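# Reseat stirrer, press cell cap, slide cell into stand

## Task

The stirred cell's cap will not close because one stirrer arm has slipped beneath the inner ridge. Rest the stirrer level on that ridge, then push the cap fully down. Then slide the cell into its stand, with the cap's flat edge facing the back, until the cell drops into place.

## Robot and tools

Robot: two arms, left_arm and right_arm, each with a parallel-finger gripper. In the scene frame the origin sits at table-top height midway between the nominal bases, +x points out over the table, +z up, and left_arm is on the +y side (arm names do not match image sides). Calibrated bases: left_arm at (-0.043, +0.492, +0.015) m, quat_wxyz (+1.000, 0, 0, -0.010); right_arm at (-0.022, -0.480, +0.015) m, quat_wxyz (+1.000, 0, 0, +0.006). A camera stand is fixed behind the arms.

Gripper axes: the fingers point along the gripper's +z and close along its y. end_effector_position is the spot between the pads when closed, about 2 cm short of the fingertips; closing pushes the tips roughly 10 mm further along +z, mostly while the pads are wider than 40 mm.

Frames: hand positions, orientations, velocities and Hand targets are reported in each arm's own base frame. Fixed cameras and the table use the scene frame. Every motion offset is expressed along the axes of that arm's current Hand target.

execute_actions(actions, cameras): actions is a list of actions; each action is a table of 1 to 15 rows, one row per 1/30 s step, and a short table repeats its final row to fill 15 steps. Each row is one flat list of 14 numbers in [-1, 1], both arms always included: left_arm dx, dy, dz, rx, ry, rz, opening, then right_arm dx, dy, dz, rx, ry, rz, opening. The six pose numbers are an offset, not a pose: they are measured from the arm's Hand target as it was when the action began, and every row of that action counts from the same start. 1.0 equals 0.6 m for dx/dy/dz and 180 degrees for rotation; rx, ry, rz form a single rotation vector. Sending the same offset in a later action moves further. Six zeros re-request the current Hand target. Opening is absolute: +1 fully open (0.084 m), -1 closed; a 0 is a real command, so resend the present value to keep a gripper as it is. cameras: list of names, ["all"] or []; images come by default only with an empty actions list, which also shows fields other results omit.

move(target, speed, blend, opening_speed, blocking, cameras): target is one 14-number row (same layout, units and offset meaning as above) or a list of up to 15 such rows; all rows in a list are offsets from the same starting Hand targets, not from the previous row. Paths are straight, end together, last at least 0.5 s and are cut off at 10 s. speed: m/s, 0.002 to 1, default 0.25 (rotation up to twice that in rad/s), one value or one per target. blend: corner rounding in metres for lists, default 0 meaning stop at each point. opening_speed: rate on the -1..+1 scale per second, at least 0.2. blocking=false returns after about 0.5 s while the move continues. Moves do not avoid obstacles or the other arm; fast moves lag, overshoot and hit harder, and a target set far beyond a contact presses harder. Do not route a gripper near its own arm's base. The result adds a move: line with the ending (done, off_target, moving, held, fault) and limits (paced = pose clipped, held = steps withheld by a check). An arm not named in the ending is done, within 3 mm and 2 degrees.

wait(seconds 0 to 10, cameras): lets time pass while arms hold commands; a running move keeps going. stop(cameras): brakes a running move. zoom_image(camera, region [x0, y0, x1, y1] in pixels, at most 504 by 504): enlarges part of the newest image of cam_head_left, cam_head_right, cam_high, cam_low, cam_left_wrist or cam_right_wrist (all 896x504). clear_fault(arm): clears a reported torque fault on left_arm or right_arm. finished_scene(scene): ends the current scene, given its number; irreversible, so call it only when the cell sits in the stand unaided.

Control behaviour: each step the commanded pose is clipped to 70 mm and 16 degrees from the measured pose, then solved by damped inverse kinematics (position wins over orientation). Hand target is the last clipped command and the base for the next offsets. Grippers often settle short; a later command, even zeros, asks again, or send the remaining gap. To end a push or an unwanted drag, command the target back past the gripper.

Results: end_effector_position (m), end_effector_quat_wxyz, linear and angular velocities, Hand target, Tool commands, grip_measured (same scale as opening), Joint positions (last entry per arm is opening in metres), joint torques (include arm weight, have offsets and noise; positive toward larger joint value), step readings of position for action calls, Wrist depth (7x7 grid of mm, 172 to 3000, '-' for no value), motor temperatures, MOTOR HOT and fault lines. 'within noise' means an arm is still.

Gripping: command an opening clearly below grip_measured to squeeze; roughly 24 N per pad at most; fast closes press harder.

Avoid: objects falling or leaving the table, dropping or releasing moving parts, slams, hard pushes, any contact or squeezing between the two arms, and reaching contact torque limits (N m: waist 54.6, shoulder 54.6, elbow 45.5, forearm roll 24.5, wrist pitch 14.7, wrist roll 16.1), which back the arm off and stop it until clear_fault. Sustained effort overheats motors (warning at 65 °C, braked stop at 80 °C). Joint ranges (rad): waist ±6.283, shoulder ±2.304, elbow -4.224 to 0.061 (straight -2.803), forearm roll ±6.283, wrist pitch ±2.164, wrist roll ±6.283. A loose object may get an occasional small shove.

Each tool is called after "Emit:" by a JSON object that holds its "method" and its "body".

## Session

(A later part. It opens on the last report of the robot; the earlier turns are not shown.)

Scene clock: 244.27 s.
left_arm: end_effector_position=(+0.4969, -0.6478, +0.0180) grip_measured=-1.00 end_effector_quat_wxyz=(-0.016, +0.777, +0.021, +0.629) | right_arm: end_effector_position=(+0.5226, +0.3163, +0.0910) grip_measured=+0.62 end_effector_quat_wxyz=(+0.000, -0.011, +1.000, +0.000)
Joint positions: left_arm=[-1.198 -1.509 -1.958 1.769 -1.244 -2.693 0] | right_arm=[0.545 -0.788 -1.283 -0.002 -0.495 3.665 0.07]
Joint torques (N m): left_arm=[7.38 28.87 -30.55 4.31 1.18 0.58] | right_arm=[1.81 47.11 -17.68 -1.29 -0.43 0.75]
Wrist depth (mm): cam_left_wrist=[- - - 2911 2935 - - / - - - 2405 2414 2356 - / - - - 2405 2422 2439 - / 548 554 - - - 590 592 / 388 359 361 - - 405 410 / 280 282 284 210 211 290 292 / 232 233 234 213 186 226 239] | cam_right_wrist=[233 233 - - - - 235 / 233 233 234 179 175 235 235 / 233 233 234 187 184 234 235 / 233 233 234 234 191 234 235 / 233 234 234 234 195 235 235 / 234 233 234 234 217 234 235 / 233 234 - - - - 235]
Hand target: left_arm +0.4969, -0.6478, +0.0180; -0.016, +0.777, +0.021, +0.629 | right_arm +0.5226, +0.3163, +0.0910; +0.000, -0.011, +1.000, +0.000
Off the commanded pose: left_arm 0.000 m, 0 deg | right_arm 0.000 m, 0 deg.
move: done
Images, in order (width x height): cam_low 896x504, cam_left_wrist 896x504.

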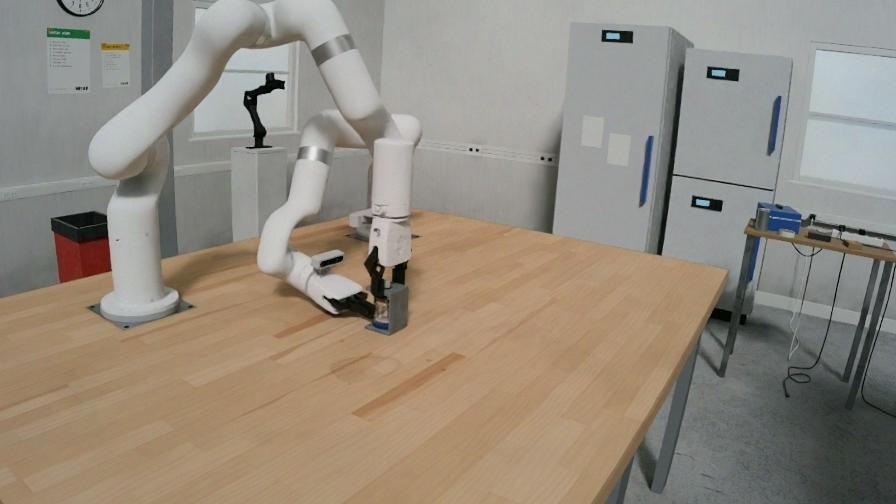

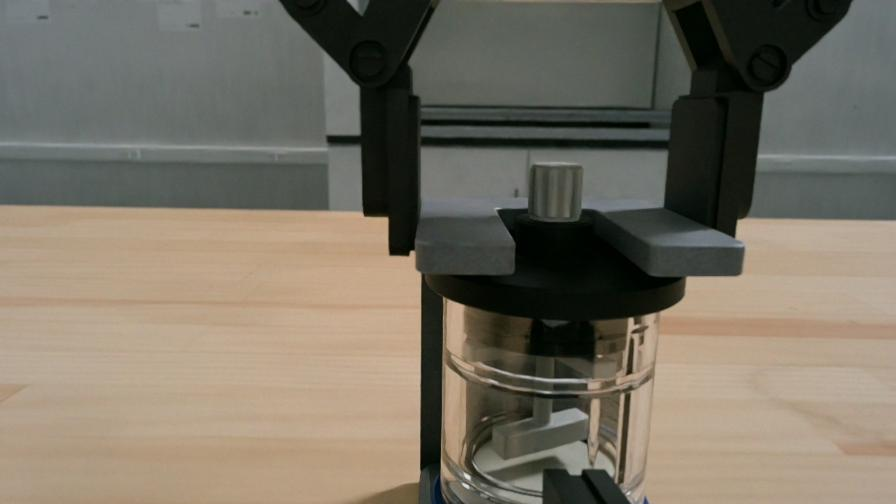

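Emit:
{"method": "move", "body": {"target": [0.0023,0.001,0.0105,0,0,0,-1,0,0,0,0,0,0,0.2], "speed": 0.03, "cameras": ["cam_left_wrist"]}}

Emit:
{"method": "move", "body": {"target": [0.0017,0,0.0080,0,0,0,-1,0,0,0,0,0,0,0.2], "speed": 0.03, "cameras": ["cam_left_wrist"]}}

Scene clock: 245.40 s.
left_arm: end_effector_position=(+0.5034, -0.6480, +0.0181) grip_measured=-1.00 end_effector_quat_wxyz=(-0.016, +0.777, +0.021, +0.629) | right_arm: end_effector_position=(+0.5228, +0.3164, +0.0911) grip_measured=+0.62 end_effector_quat_wxyz=(+0.001, -0.011, +1.000, +0.000)
Joint positions: left_arm=[-1.19 -1.516 -1.972 1.774 -1.239 -2.686 0] | right_arm=[0.545 -0.788 -1.283 -0.002 -0.494 3.665 0.07]
Joint torques (N m): left_arm=[17.9 25.66 -30.75 5.03 4.66 0.75] | right_arm=[3.85 39.1 10.62 2.13 -4.31 0.71]
Wrist depth (mm): cam_left_wrist=[- - 2851 2960 2899 - - / - - - 2457 2414 - - / - - - 2422 2364 2439 - / 548 555 - - - 589 597 / 389 360 360 - - 406 375 / 281 283 285 209 210 291 293 / 232 234 235 213 190 226 240] | cam_right_wrist=[233 233 - - - - 235 / 233 234 233 - 176 235 235 / 233 234 234 185 182 235 235 / 233 234 234 234 190 235 235 / 233 234 235 234 194 235 236 / 234 234 234 234 220 235 236 / 234 234 - - - - 235]
Hand target: left_arm +0.5034, -0.6480, +0.0180; -0.016, +0.777, +0.021, +0.629 | right_arm +0.5226, +0.3163, +0.0910; +0.000, -0.011, +1.000, +0.000
Off the commanded pose: left_arm 0.000 m, 0 deg | right_arm 0.000 m, 0 deg.
move: done
Images, in order (width x height): cam_left_wrist 896x504.

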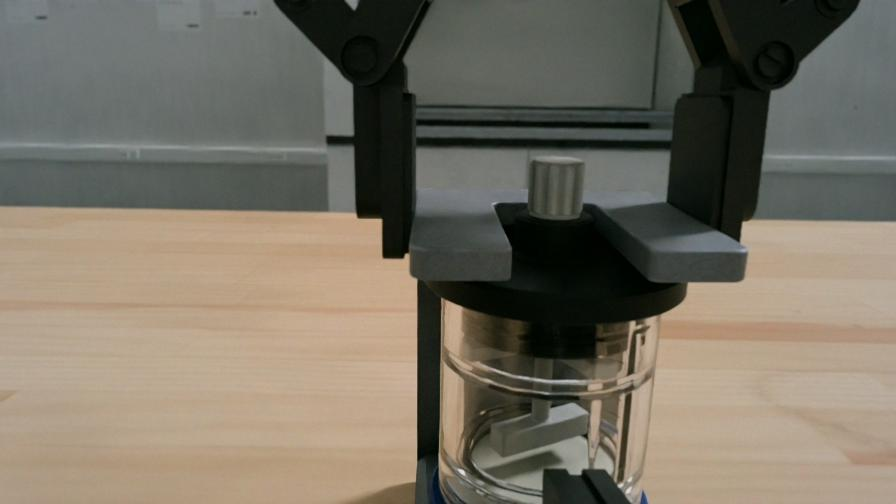

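Scene clock: 246.10 s.
left_arm: end_effector_position=(+0.5082, -0.6478, +0.0180) grip_measured=-1.00 end_effector_quat_wxyz=(-0.016, +0.777, +0.021, +0.629) | right_arm: end_effector_position=(+0.5226, +0.3163, +0.0911) grip_measured=+0.62 end_effector_quat_wxyz=(+0.000, -0.011, +1.000, +0.000)
Joint positions: left_arm=[-1.183 -1.52 -1.98 1.779 -1.235 -2.681 0] | right_arm=[0.545 -0.788 -1.283 -0.002 -0.495 3.665 0.07]
Joint torques (N m): left_arm=[17.78 26.57 -29.76 4.62 4.11 0.56] | right_arm=[11.45 27.01 10.8 5.59 -4.22 0.57]
Wrist depth (mm): cam_left_wrist=[- - 2851 2999 2948 - - / - - - 2448 2397 - - / - - - 2397 2397 2448 - / 550 - - - - 590 597 / 389 360 361 - - 407 376 / 281 283 285 210 211 291 292 / 233 233 235 212 188 226 240] | cam_right_wrist=[233 234 - - - - 235 / 233 233 - - - 235 235 / 233 234 234 181 181 235 235 / 233 233 234 234 189 235 235 / 234 234 234 234 193 235 235 / 234 234 234 234 217 235 236 / 233 234 - - - - 236]
Hand target: left_arm +0.5083, -0.6478, +0.0180; -0.016, +0.777, +0.021, +0.629 | right_arm +0.5226, +0.3163, +0.0910; +0.000, -0.011, +1.000, +0.000
Off the commanded pose: left_arm 0.000 m, 0 deg | right_arm 0.000 m, 0 deg.
move: done
Images, in order (width x height): cam_left_wrist 896x504.

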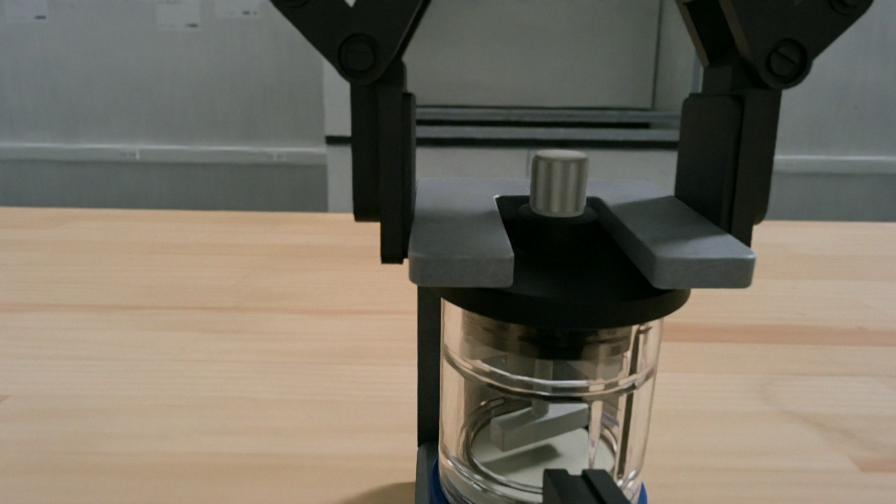

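Emit:
{"method": "move", "body": {"target": [-0.007,0,-0.0326,0,0,0,-1,0,0,0,0,0,0,0.2], "speed": 0.05}}

Emit:
{"method": "move", "body": {"target": [[0,0,0,0,0,0,-1,0,0,0,0,0,0,1],[0,0,0,0,0,0,-1,0,0,-0.1,0,0,0,1],[0,0,0,0,0,0,-1,-0.075,-0.04,-0.1,0,0,0,1]], "speed": 0.1, "opening_speed": 0.8, "cameras": ["cam_right_wrist","cam_left_wrist"]}}

Emit:
{"method": "zoom_image", "body": {"camera": "cam_right_wrist", "region": [460, 140, 780, 460]}}

Emit:
{"method": "zoom_image", "body": {"camera": "cam_left_wrist", "region": [380, 130, 750, 500]}}

Scene clock: 248.20 s.
left_arm: end_effector_position=(+0.4883, -0.6488, +0.0180) grip_measured=-1.00 end_effector_quat_wxyz=(-0.016, +0.777, +0.021, +0.629) | right_arm: end_effector_position=(+0.5225, +0.3163, +0.0910) grip_measured=+0.62 end_effector_quat_wxyz=(+0.000, -0.011, +1.000, +0.000)
Joint positions: left_arm=[-1.21 -1.504 -1.946 1.76 -1.25 -2.698 0] | right_arm=[0.545 -0.788 -1.283 -0.002 -0.495 3.665 0.07]
Joint torques (N m): left_arm=[-5.78 49.4 -15.15 -2.43 -5.76 -1.16] | right_arm=[12.56 18.71 -1.77 1.35 -0.26 0.4]
Wrist depth (mm): cam_left_wrist=[- - 2863 2948 2935 - - / - - - 2483 2431 2405 - / - - - 206 2397 2457 - / 548 553 - - - 584 592 / 387 359 361 227 228 406 408 / 281 282 284 229 201 289 292 / 232 233 234 195 191 226 239] | cam_right_wrist=[234 233 - - - 235 235 / 233 234 233 181 181 235 235 / 234 234 234 234 189 235 235 / 233 234 234 234 194 235 235 / 234 234 234 235 235 235 235 / 233 234 234 234 229 235 235 / 234 234 - - - - 235]
Hand target: left_arm +0.4883, -0.6488, +0.0180; -0.016, +0.777, +0.021, +0.629 | right_arm +0.5226, +0.3163, +0.0910; +0.000, -0.011, +1.000, +0.000
Off the commanded pose: left_arm 0.000 m, 0 deg | right_arm 0.000 m, 0 deg.
move: done

Scene clock: 251.40 s.
left_arm: end_effector_position=(+0.4883, -0.6488, +0.0180) grip_measured=-1.00 end_effector_quat_wxyz=(-0.016, +0.777, +0.021, +0.629) | right_arm: end_effector_position=(+0.5681, +0.2934, +0.1511) grip_measured=+1.00 end_effector_quat_wxyz=(+0.000, -0.011, +1.000, +0.000)
Joint positions: left_arm=[-1.21 -1.504 -1.946 1.76 -1.25 -2.698 0] | right_arm=[0.477 -0.75 -1.385 -0.002 -0.635 3.597 0.084]
Joint torques (N m): left_arm=[-5.54 51.93 -16.34 -3.23 -5.69 -1.19] | right_arm=[-15.13 47.99 -35.43 4.32 -1.16 -0.74]
Wrist depth (mm): cam_left_wrist=[- - 2851 2911 2948 2717 - / - - 2431 2457 2465 2381 - / - - - 2422 2414 2422 - / 548 554 - - 178 587 594 / 388 359 361 227 229 405 409 / 281 282 284 230 230 290 291 / 232 233 234 196 194 226 239] | cam_right_wrist=[293 293 294 294 242 294 295 / 292 294 293 294 245 294 295 / 293 293 293 294 294 294 295 / 292 293 293 294 207 207 294 / 293 293 294 294 196 196 295 / 293 294 293 294 196 196 295 / 293 294 294 294 196 196 295]
Hand target: left_arm +0.4883, -0.6488, +0.0180; -0.016, +0.777, +0.021, +0.629 | right_arm +0.5681, +0.2934, +0.1511; +0.000, -0.011, +1.000, +0.000
Off the commanded pose: left_arm 0.000 m, 0 deg | right_arm 0.000 m, 0 deg.
move: done
Images, in order (width x height): cam_left_wrist 896x504, cam_right_wrist 896x504.

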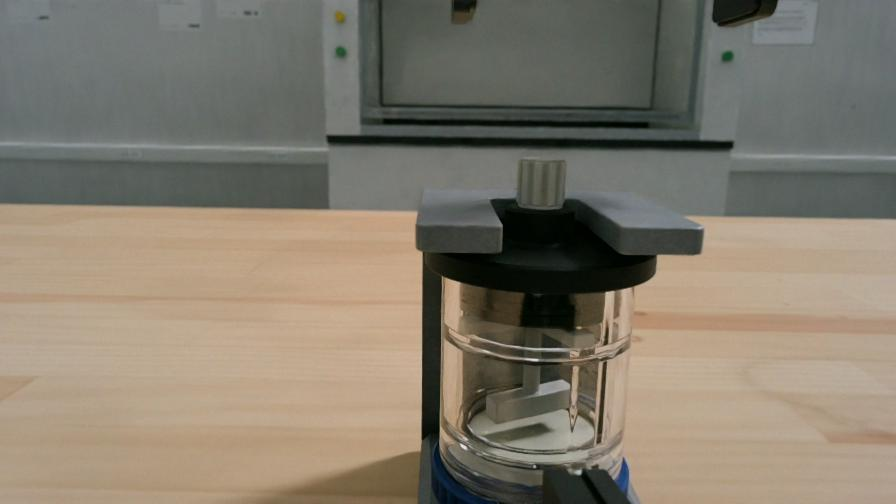

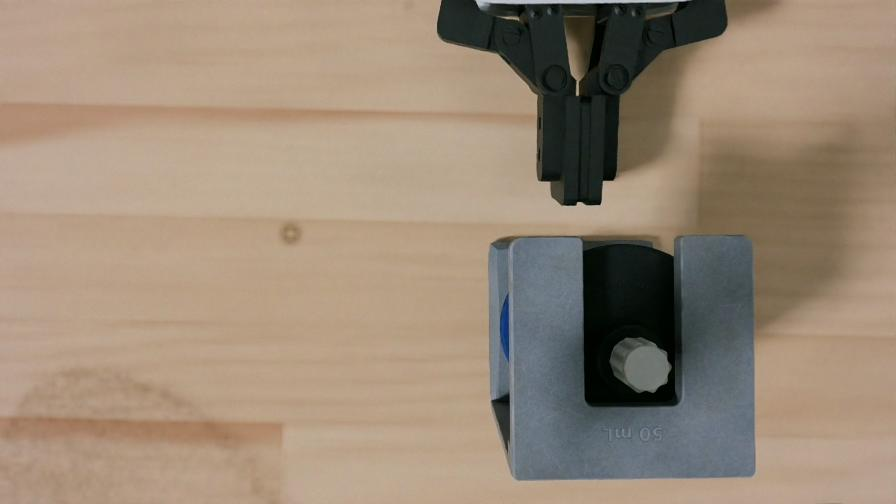

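Scaled by 1.575.

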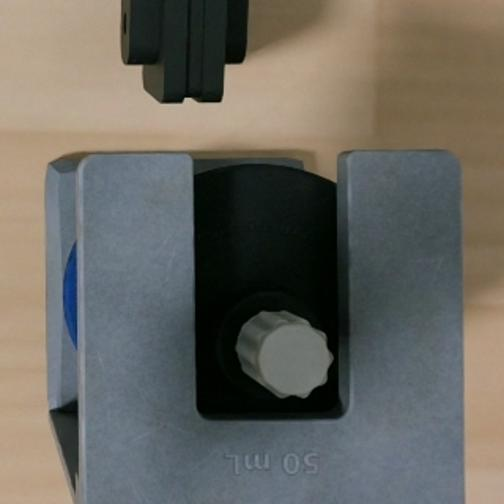

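Scaled by 1.362.

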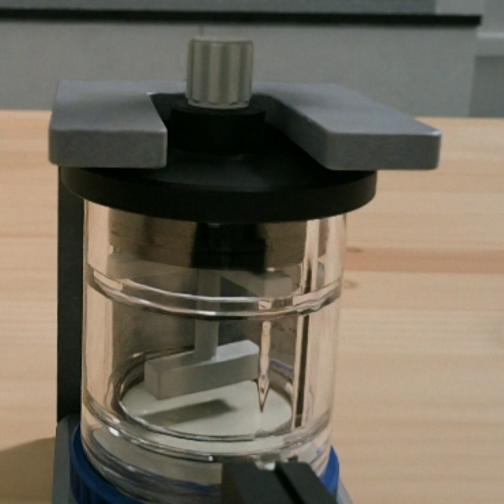

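Emit:
{"method": "execute_actions", "body": {"actions": []}}

Scene clock: 253.17 s.
left_arm: end_effector_position=(+0.4883, -0.6488, +0.0180) grip_measured=-1.00 end_effector_quat_wxyz=(-0.016, +0.777, +0.021, +0.629) | right_arm: end_effector_position=(+0.5681, +0.2934, +0.1511) grip_measured=+1.00 end_effector_quat_wxyz=(+0.000, -0.011, +1.000, +0.000)
Joint positions: left_arm=[-1.21 -1.504 -1.946 1.76 -1.25 -2.698 0] | right_arm=[0.477 -0.75 -1.385 -0.001 -0.635 3.597 0.084]
Joint velocities: within noise
Joint torques (N m): left_arm=[-5.83 51.29 -15.23 -2.72 -5.67 -1.15] | right_arm=[-15.76 47.6 -35.21 4.19 -1.15 -0.66]
Motor temperatures (°C): left_arm=[27 31 30 32 33 37] | right_arm=[29 30 30 33 33 34]
Wrist depth (mm): cam_left_wrist=[- - 2828 2911 2886 2738 - / - - 2431 2397 2439 2348 - / - - - 2431 2422 2422 - / 545 553 - - 178 583 589 / 387 360 362 227 229 405 408 / 281 282 284 230 230 290 291 / 232 233 234 196 195 226 239] | cam_right_wrist=[293 293 294 294 242 294 295 / 293 293 293 294 246 294 295 / 293 293 293 293 294 295 295 / 293 293 294 294 207 207 295 / 293 293 294 294 196 196 295 / 292 293 294 294 196 196 295 / 293 293 293 294 196 196 294]
Hand target: left_arm +0.4883, -0.6488, +0.0180; -0.016, +0.777, +0.021, +0.629 | right_arm +0.5681, +0.2934, +0.1511; +0.000, -0.011, +1.000, +0.000
Tool commands: left_gripper/opening=-1.0 right_gripper/opening=+1.0
Off the commanded pose: left_arm 0.000 m, 0 deg | right_arm 0.000 m, 0 deg.

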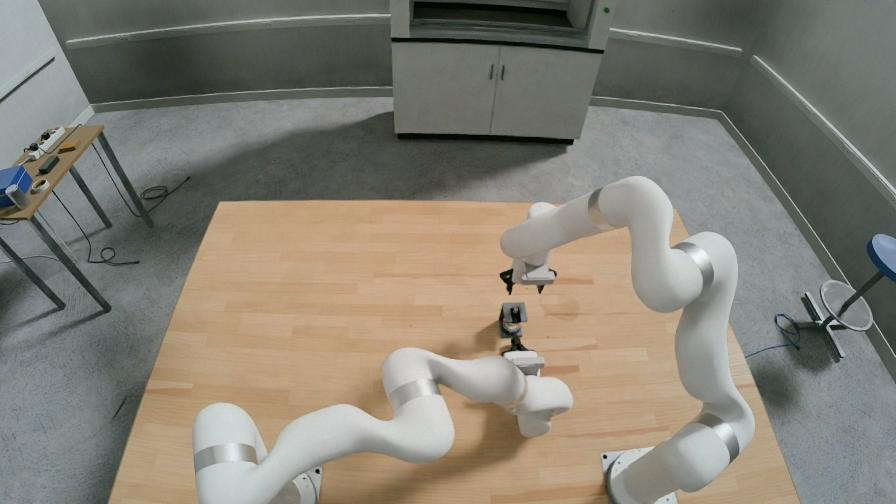

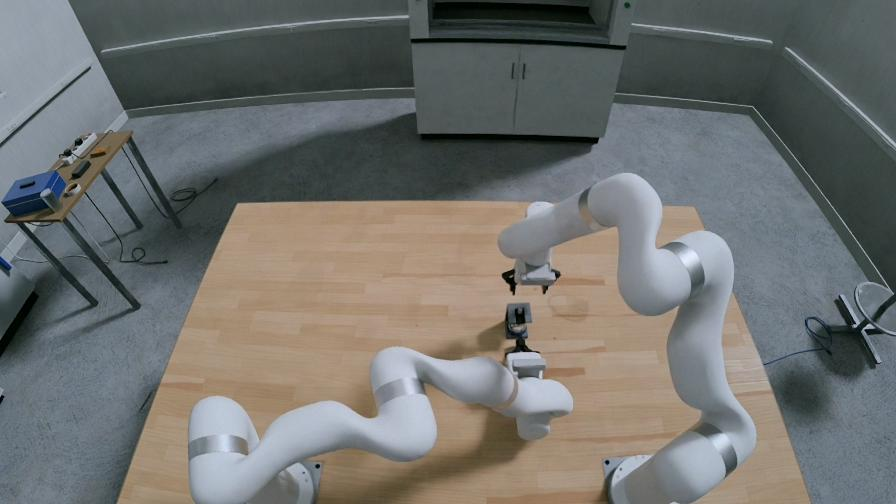

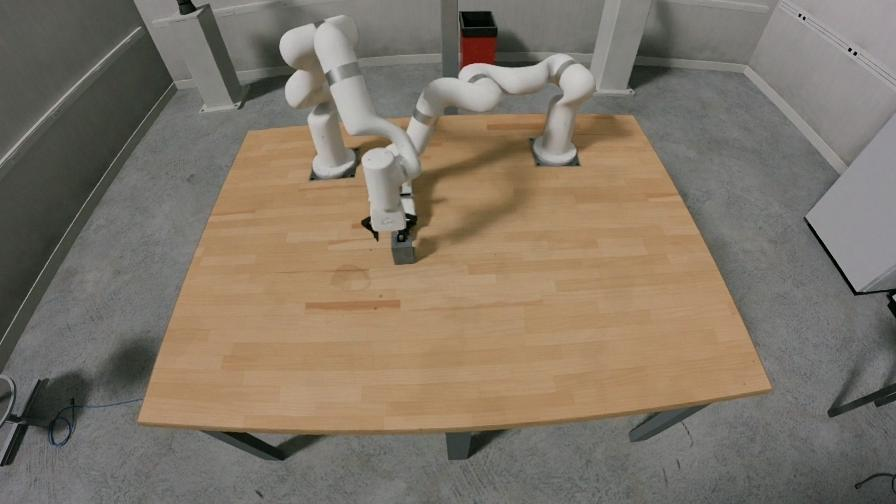

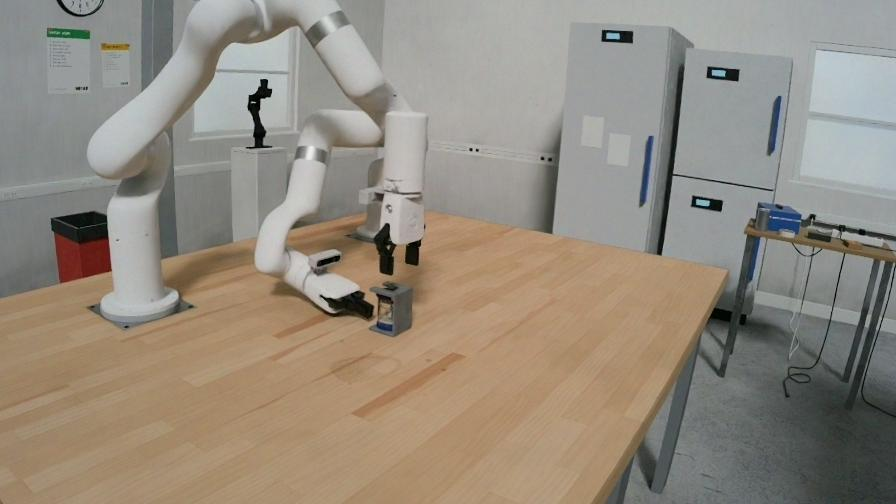

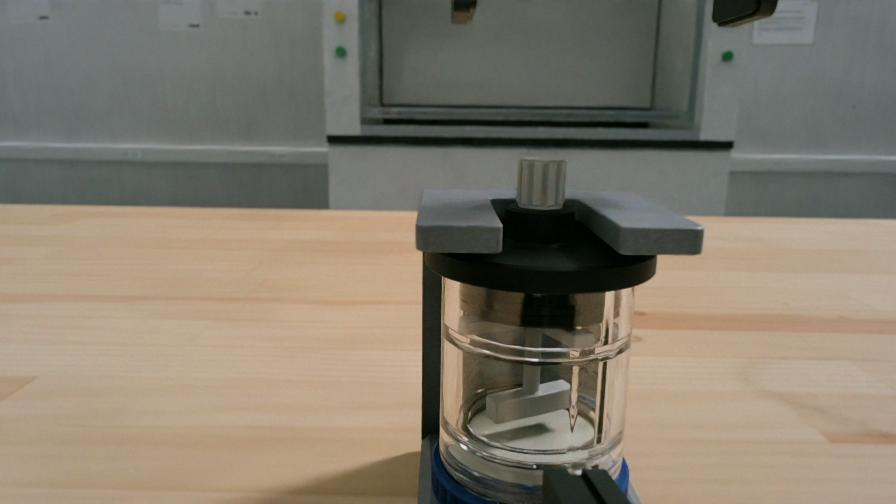

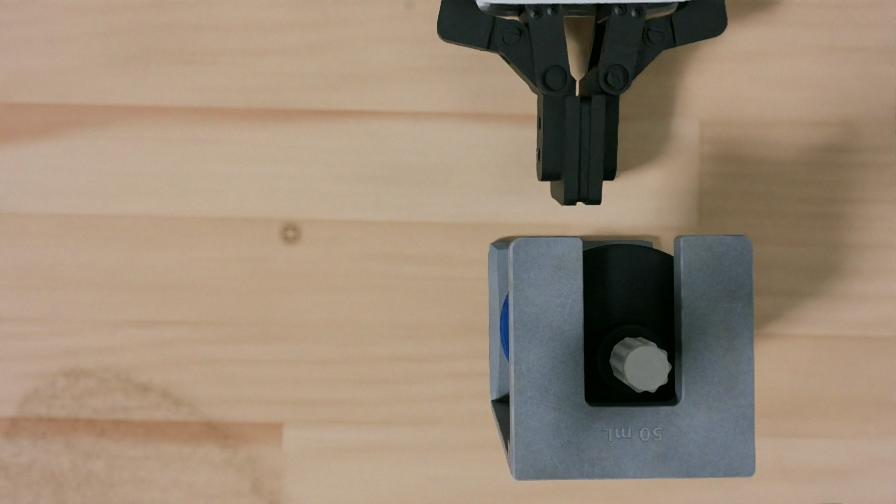

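Emit:
{"method": "zoom_image", "body": {"camera": "cam_left_wrist", "region": [390, 140, 730, 504]}}

Emit:
{"method": "zoom_image", "body": {"camera": "cam_right_wrist", "region": [470, 220, 770, 500]}}

Scaled by 1.385.

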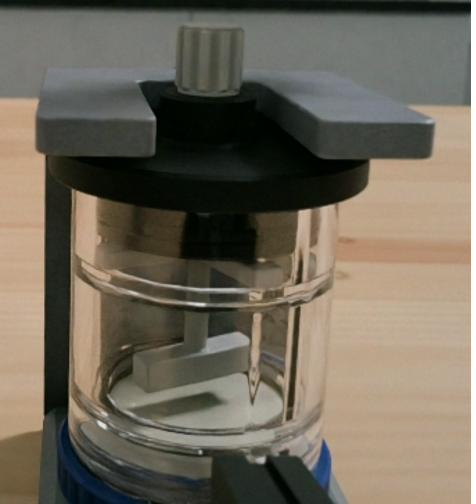

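Scaled by 1.680.

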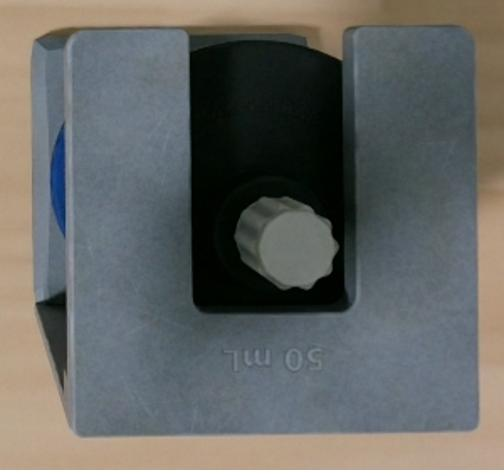

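Emit:
{"method": "move", "body": {"target": [0.0,0,-0.2,0,0,0,-1,0,0,0,0,0,0,1], "cameras": ["cam_left_wrist"]}}

Emit:
{"method": "zoom_image", "body": {"camera": "cam_left_wrist", "region": [400, 160, 700, 460]}}

Scene clock: 254.83 s.
left_arm: end_effector_position=(+0.3712, -0.6550, +0.0430) grip_measured=-1.00 end_effector_quat_wxyz=(-0.016, +0.777, +0.021, +0.629) | right_arm: end_effector_position=(+0.5681, +0.2934, +0.1511) grip_measured=+1.00 end_effector_quat_wxyz=(+0.000, -0.011, +1.000, +0.000)
Joint positions: left_arm=[-1.375 -1.39 -1.769 1.625 -1.323 -2.755 0] | right_arm=[0.477 -0.75 -1.385 -0.001 -0.635 3.597 0.084]
Joint torques (N m): left_arm=[-6.12 48.31 -13.33 -2.92 -5.66 -1.06] | right_arm=[-15.54 47.6 -35.6 3.93 -1.22 -0.77]
Wrist depth (mm): cam_left_wrist=[- - - - - 2604 - / - - - - - 2738 - / - - - 2566 2519 2575 - / 657 665 673 285 607 700 712 / 427 468 474 348 439 486 449 / 336 340 341 305 323 348 350 / 278 279 281 284 285 285 287] | cam_right_wrist=[293 294 294 294 295 294 295 / 293 293 293 295 295 294 295 / 293 293 294 294 294 294 295 / 293 293 294 294 206 207 295 / 293 294 294 294 196 196 295 / 293 294 294 294 196 196 295 / 293 293 293 294 196 196 295]
Hand target: left_arm +0.3711, -0.6550, +0.0430; -0.016, +0.777, +0.021, +0.629 | right_arm +0.5681, +0.2934, +0.1511; +0.000, -0.011, +1.000, +0.000
Off the commanded pose: left_arm 0.000 m, 0 deg | right_arm 0.000 m, 0 deg.
move: done
Images, in order (width x height): cam_left_wrist 896x504.

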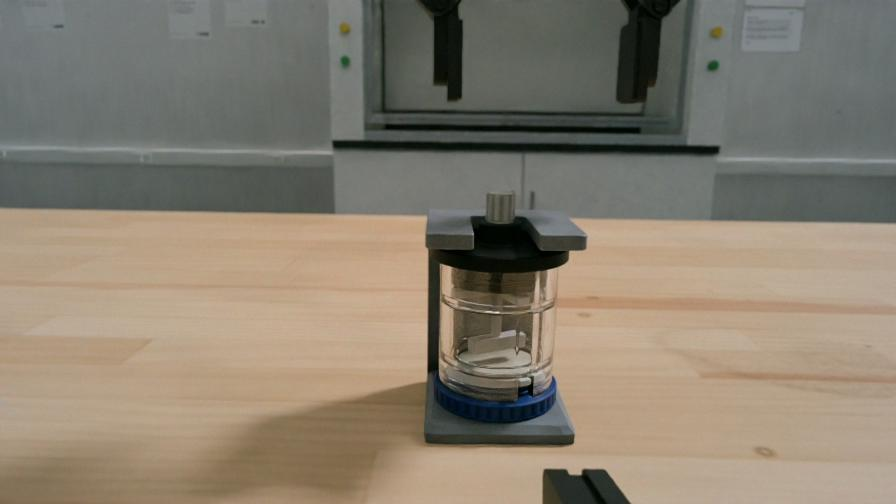

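Scaled by 1.680.

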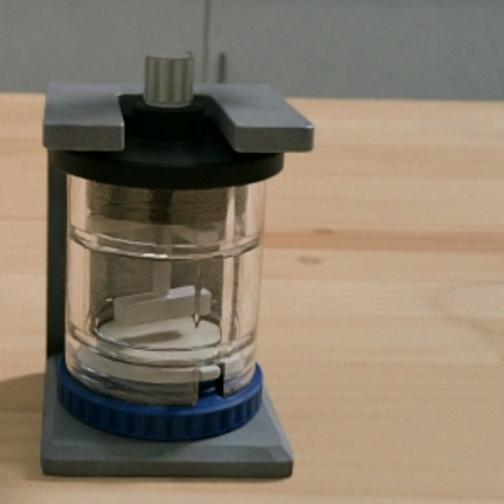

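Emit:
{"method": "zoom_image", "body": {"camera": "cam_left_wrist", "region": [415, 350, 595, 450]}}

Emit:
{"method": "zoom_image", "body": {"camera": "cam_left_wrist", "region": [415, 190, 595, 290]}}

Scaled by 2.800.

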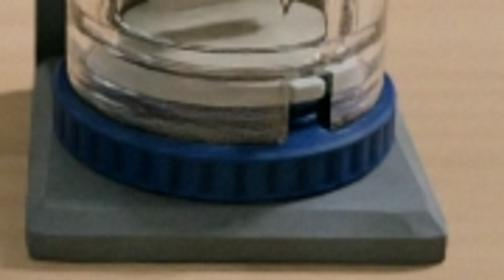

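Scaled by 2.800.

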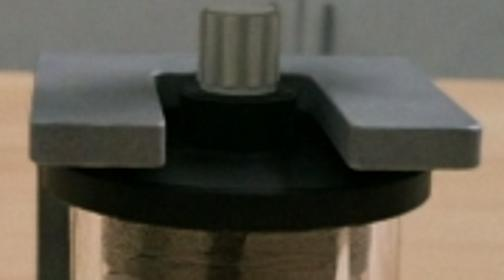

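Emit:
{"method": "move", "body": {"target": [[0.062,-0.002,0.22,0,0,0,1,0,0,0,0,0,0,1],[0.073,-0.003,0.385,0,0,0,1,0,0,0,0,0,0,1]], "speed": 0.15, "cameras": ["cam_left_wrist","cam_right_wrist"]}}

Scene clock: 261.10 s.
left_arm: end_effector_position=(+0.6057, -0.6408, +0.0377) grip_measured=+1.00 end_effector_quat_wxyz=(-0.016, +0.777, +0.021, +0.629) | right_arm: end_effector_position=(+0.5681, +0.2934, +0.1511) grip_measured=+1.00 end_effector_quat_wxyz=(+0.000, -0.011, +1.000, +0.000)
Joint positions: left_arm=[-1.059 -1.575 -2.157 1.846 -1.146 -2.571 0.084] | right_arm=[0.477 -0.75 -1.385 -0.001 -0.635 3.597 0.084]
Joint torques (N m): left_arm=[4.03 30.89 -31.54 -2.57 1.07 0.5] | right_arm=[-16.12 47.8 -35.24 4.25 -1.25 -0.76]
Wrist depth (mm): cam_left_wrist=[- 2999 2805 2816 2782 2397 2886 / - - 2816 2911 2923 2381 - / - - 2333 2309 2302 2325 - / 634 643 650 664 671 2356 - / 412 456 508 514 518 473 435 / 325 - - - - - 338 / 269 - - - - - -] | cam_right_wrist=[293 293 293 201 187 189 295 / 293 293 294 197 192 193 295 / 293 294 294 199 196 198 295 / 293 293 294 205 201 203 295 / 293 293 293 214 207 208 295 / 293 293 294 224 196 196 295 / 293 293 294 231 196 196 295]
Hand target: left_arm +0.6057, -0.6408, +0.0377; -0.016, +0.777, +0.021, +0.629 | right_arm +0.5681, +0.2934, +0.1511; +0.000, -0.011, +1.000, +0.000
Off the commanded pose: left_arm 0.000 m, 0 deg | right_arm 0.000 m, 0 deg.
move: done
Images, in order (width x height): cam_left_wrist 896x504, cam_right_wrist 896x504.

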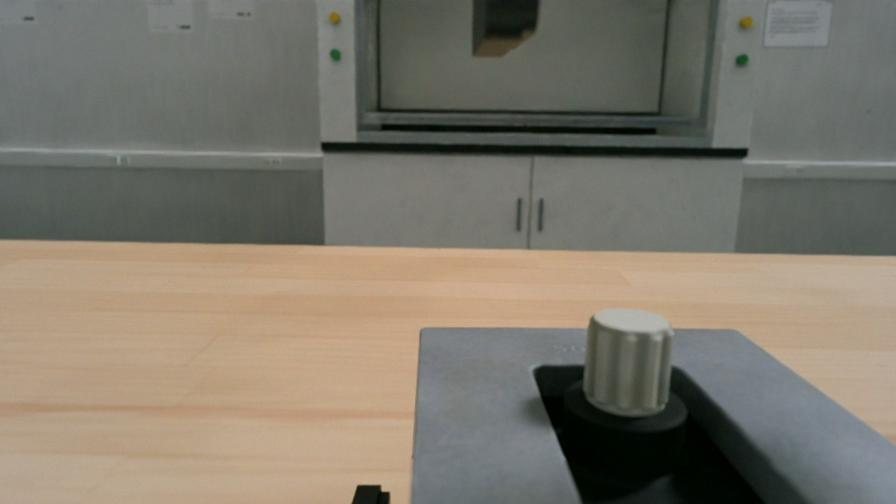

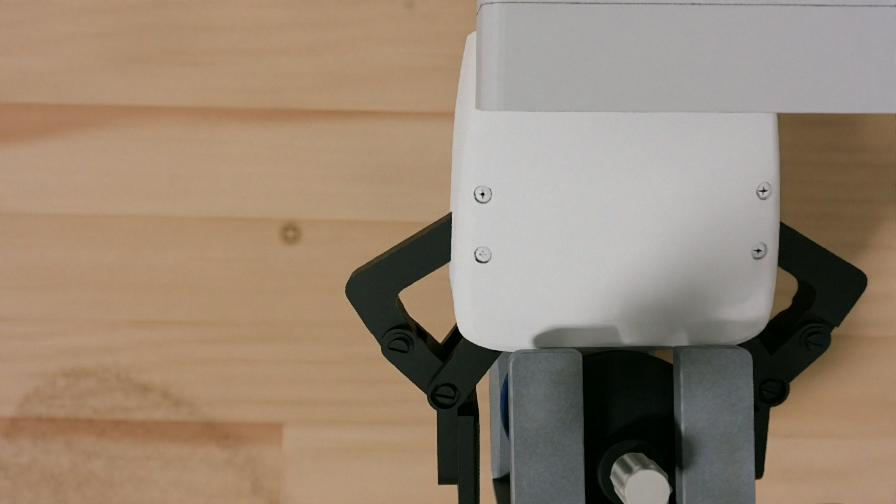

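Emit:
{"method": "move", "body": {"target": [-0.006,0,-0.03,0,0,0,1,0,0,0,0,0,0,1], "speed": 0.1}}

Emit:
{"method": "move", "body": {"target": [0,0,0,0,0,0,-0.5,0,0,0,0,0,0,1], "opening_speed": 1.0, "cameras": ["cam_left_wrist","cam_right_wrist"]}}

Emit:
{"method": "move", "body": {"target": [-0.0034,0,-0.016,0,0,0,-0.5,0,0,0,0,0,0,1], "speed": 0.05, "cameras": ["cam_left_wrist","cam_right_wrist"]}}

Scene clock: 262.53 s.
left_arm: end_effector_position=(+0.5874, -0.6417, +0.0379) grip_measured=+1.00 end_effector_quat_wxyz=(-0.016, +0.777, +0.021, +0.629) | right_arm: end_effector_position=(+0.5681, +0.2934, +0.1511) grip_measured=+1.00 end_effector_quat_wxyz=(+0.000, -0.011, +1.000, +0.000)
Joint positions: left_arm=[-1.081 -1.549 -2.103 1.837 -1.165 -2.597 0.084] | right_arm=[0.477 -0.75 -1.385 -0.001 -0.635 3.597 0.084]
Joint torques (N m): left_arm=[-4.79 52.98 -17.19 -3.01 -5.47 -1.01] | right_arm=[-14.27 48.33 -35.78 4.38 -1.22 -0.74]
Wrist depth (mm): cam_left_wrist=[- - 2839 2805 2828 2242 2986 / - - 2874 2935 2874 2397 - / - - 2389 2348 2294 2356 - / 634 644 652 658 669 679 - / 414 455 - 516 - 471 434 / 325 326 - - - - 338 / 269 - - - - - 263] | cam_right_wrist=[292 293 293 197 191 192 295 / 293 293 293 199 196 197 295 / 292 294 294 217 201 202 295 / 293 293 294 211 207 208 232 / 293 293 294 223 294 286 295 / 292 293 294 229 196 196 295 / 293 293 294 294 196 196 295]
Hand target: left_arm +0.5874, -0.6417, +0.0379; -0.016, +0.777, +0.021, +0.629 | right_arm +0.5681, +0.2934, +0.1511; +0.000, -0.011, +1.000, +0.000
Off the commanded pose: left_arm 0.000 m, 0 deg | right_arm 0.000 m, 0 deg.
move: done

Scene clock: 264.23 s.
left_arm: end_effector_position=(+0.5874, -0.6417, +0.0379) grip_measured=+0.31 end_effector_quat_wxyz=(-0.016, +0.777, +0.021, +0.629) | right_arm: end_effector_position=(+0.5681, +0.2934, +0.1511) grip_measured=+1.00 end_effector_quat_wxyz=(+0.000, -0.011, +1.000, +0.000)
Joint positions: left_arm=[-1.081 -1.549 -2.103 1.837 -1.165 -2.597 0.057] | right_arm=[0.477 -0.75 -1.385 -0.001 -0.635 3.597 0.084]
Joint torques (N m): left_arm=[-2.91 51.04 -19.14 -1.9 -3.39 -1.13] | right_arm=[-14.91 48.33 -35.6 4.39 -1.28 -0.72]
Wrist depth (mm): cam_left_wrist=[- - 2839 2923 2874 2213 2986 / - - 2828 2935 2839 2405 - / - - 2356 2333 2317 2294 - / 636 645 651 660 675 680 - / 415 456 - 514 - 474 432 / 326 327 - - - - 339 / 269 243 - - - - 263] | cam_right_wrist=[293 293 294 197 191 192 295 / 293 293 293 198 196 197 295 / 293 293 294 204 200 202 295 / 293 293 293 221 207 207 295 / 293 293 293 224 294 225 295 / 293 293 294 294 196 196 295 / 293 293 293 294 196 196 295]
Hand target: left_arm +0.5874, -0.6417, +0.0379; -0.016, +0.777, +0.021, +0.629 | right_arm +0.5681, +0.2934, +0.1511; +0.000, -0.011, +1.000, +0.000
Off the commanded pose: left_arm 0.000 m, 0 deg | right_arm 0.000 m, 0 deg.
move: done
Images, in order (width x height): cam_left_wrist 896x504, cam_right_wrist 896x504.

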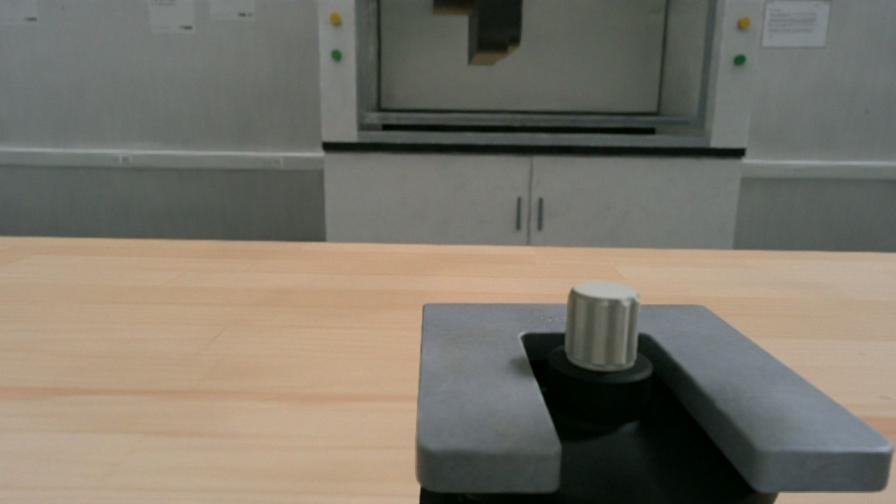

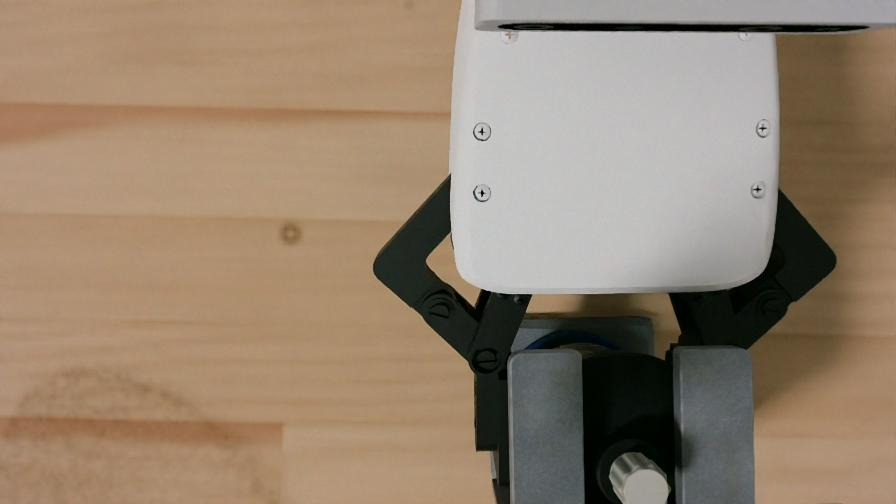

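Scene clock: 265.03 s.
left_arm: end_effector_position=(+0.5776, -0.6423, +0.0379) grip_measured=+0.30 end_effector_quat_wxyz=(-0.016, +0.777, +0.021, +0.629) | right_arm: end_effector_position=(+0.5681, +0.2934, +0.1511) grip_measured=+1.00 end_effector_quat_wxyz=(+0.000, -0.011, +1.000, +0.000)
Joint positions: left_arm=[-1.093 -1.537 -2.076 1.832 -1.174 -2.61 0.057] | right_arm=[0.477 -0.75 -1.385 -0.001 -0.635 3.597 0.084]
Joint torques (N m): left_arm=[-5.71 52.74 -17.27 -3.07 -4.99 -1.15] | right_arm=[-13.95 47.44 -35.64 4.02 -1.25 -0.69]
Wrist depth (mm): cam_left_wrist=[- - 2805 2851 2816 2192 2999 / - - 2828 2874 2923 2414 - / - - 2397 2325 2397 2333 - / 640 641 649 659 669 676 691 / 413 457 - 514 - 474 434 / 326 328 - - - - 339 / 269 242 - - - - 263] | cam_right_wrist=[293 293 293 197 193 194 295 / 292 293 293 200 198 199 295 / 293 293 294 207 203 205 295 / 293 293 294 223 211 211 295 / 293 293 294 286 277 225 295 / 293 294 294 294 196 196 295 / 293 293 294 294 196 196 295]
Hand target: left_arm +0.5776, -0.6423, +0.0379; -0.016, +0.777, +0.021, +0.629 | right_arm +0.5681, +0.2934, +0.1511; +0.000, -0.011, +1.000, +0.000
Off the commanded pose: left_arm 0.000 m, 0 deg | right_arm 0.000 m, 0 deg.
move: done
Images, in order (width x height): cam_left_wrist 896x504, cam_right_wrist 896x504.

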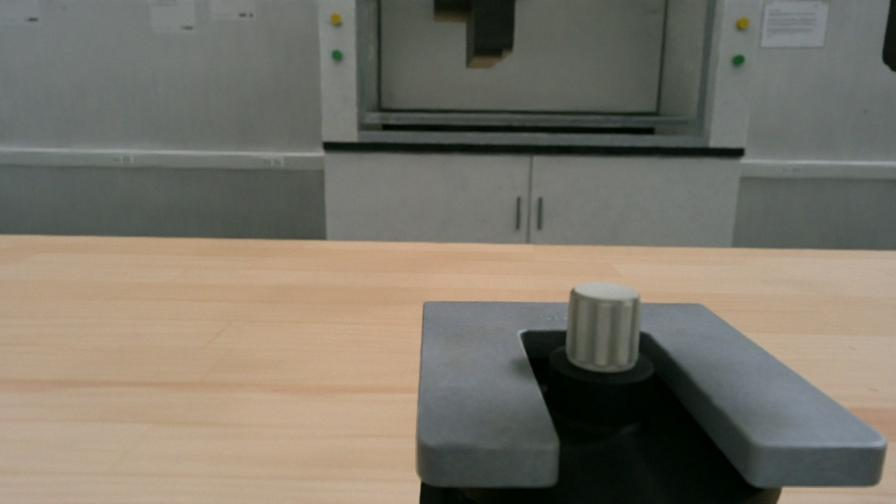

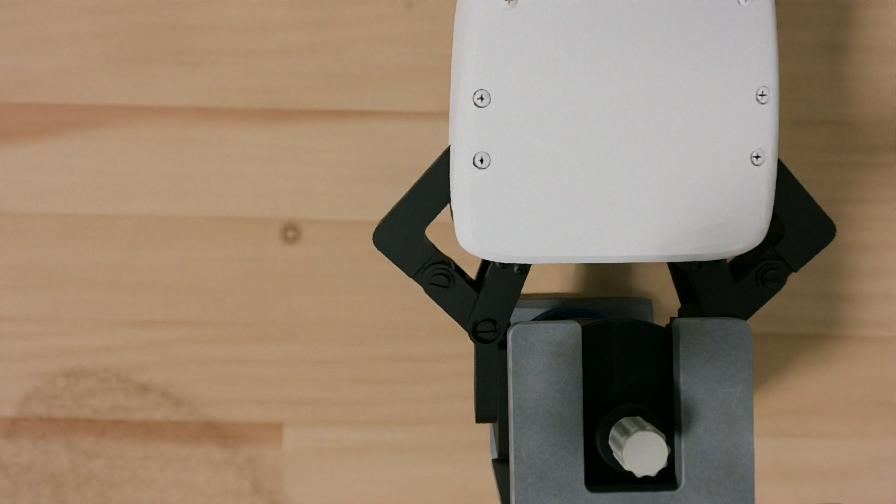

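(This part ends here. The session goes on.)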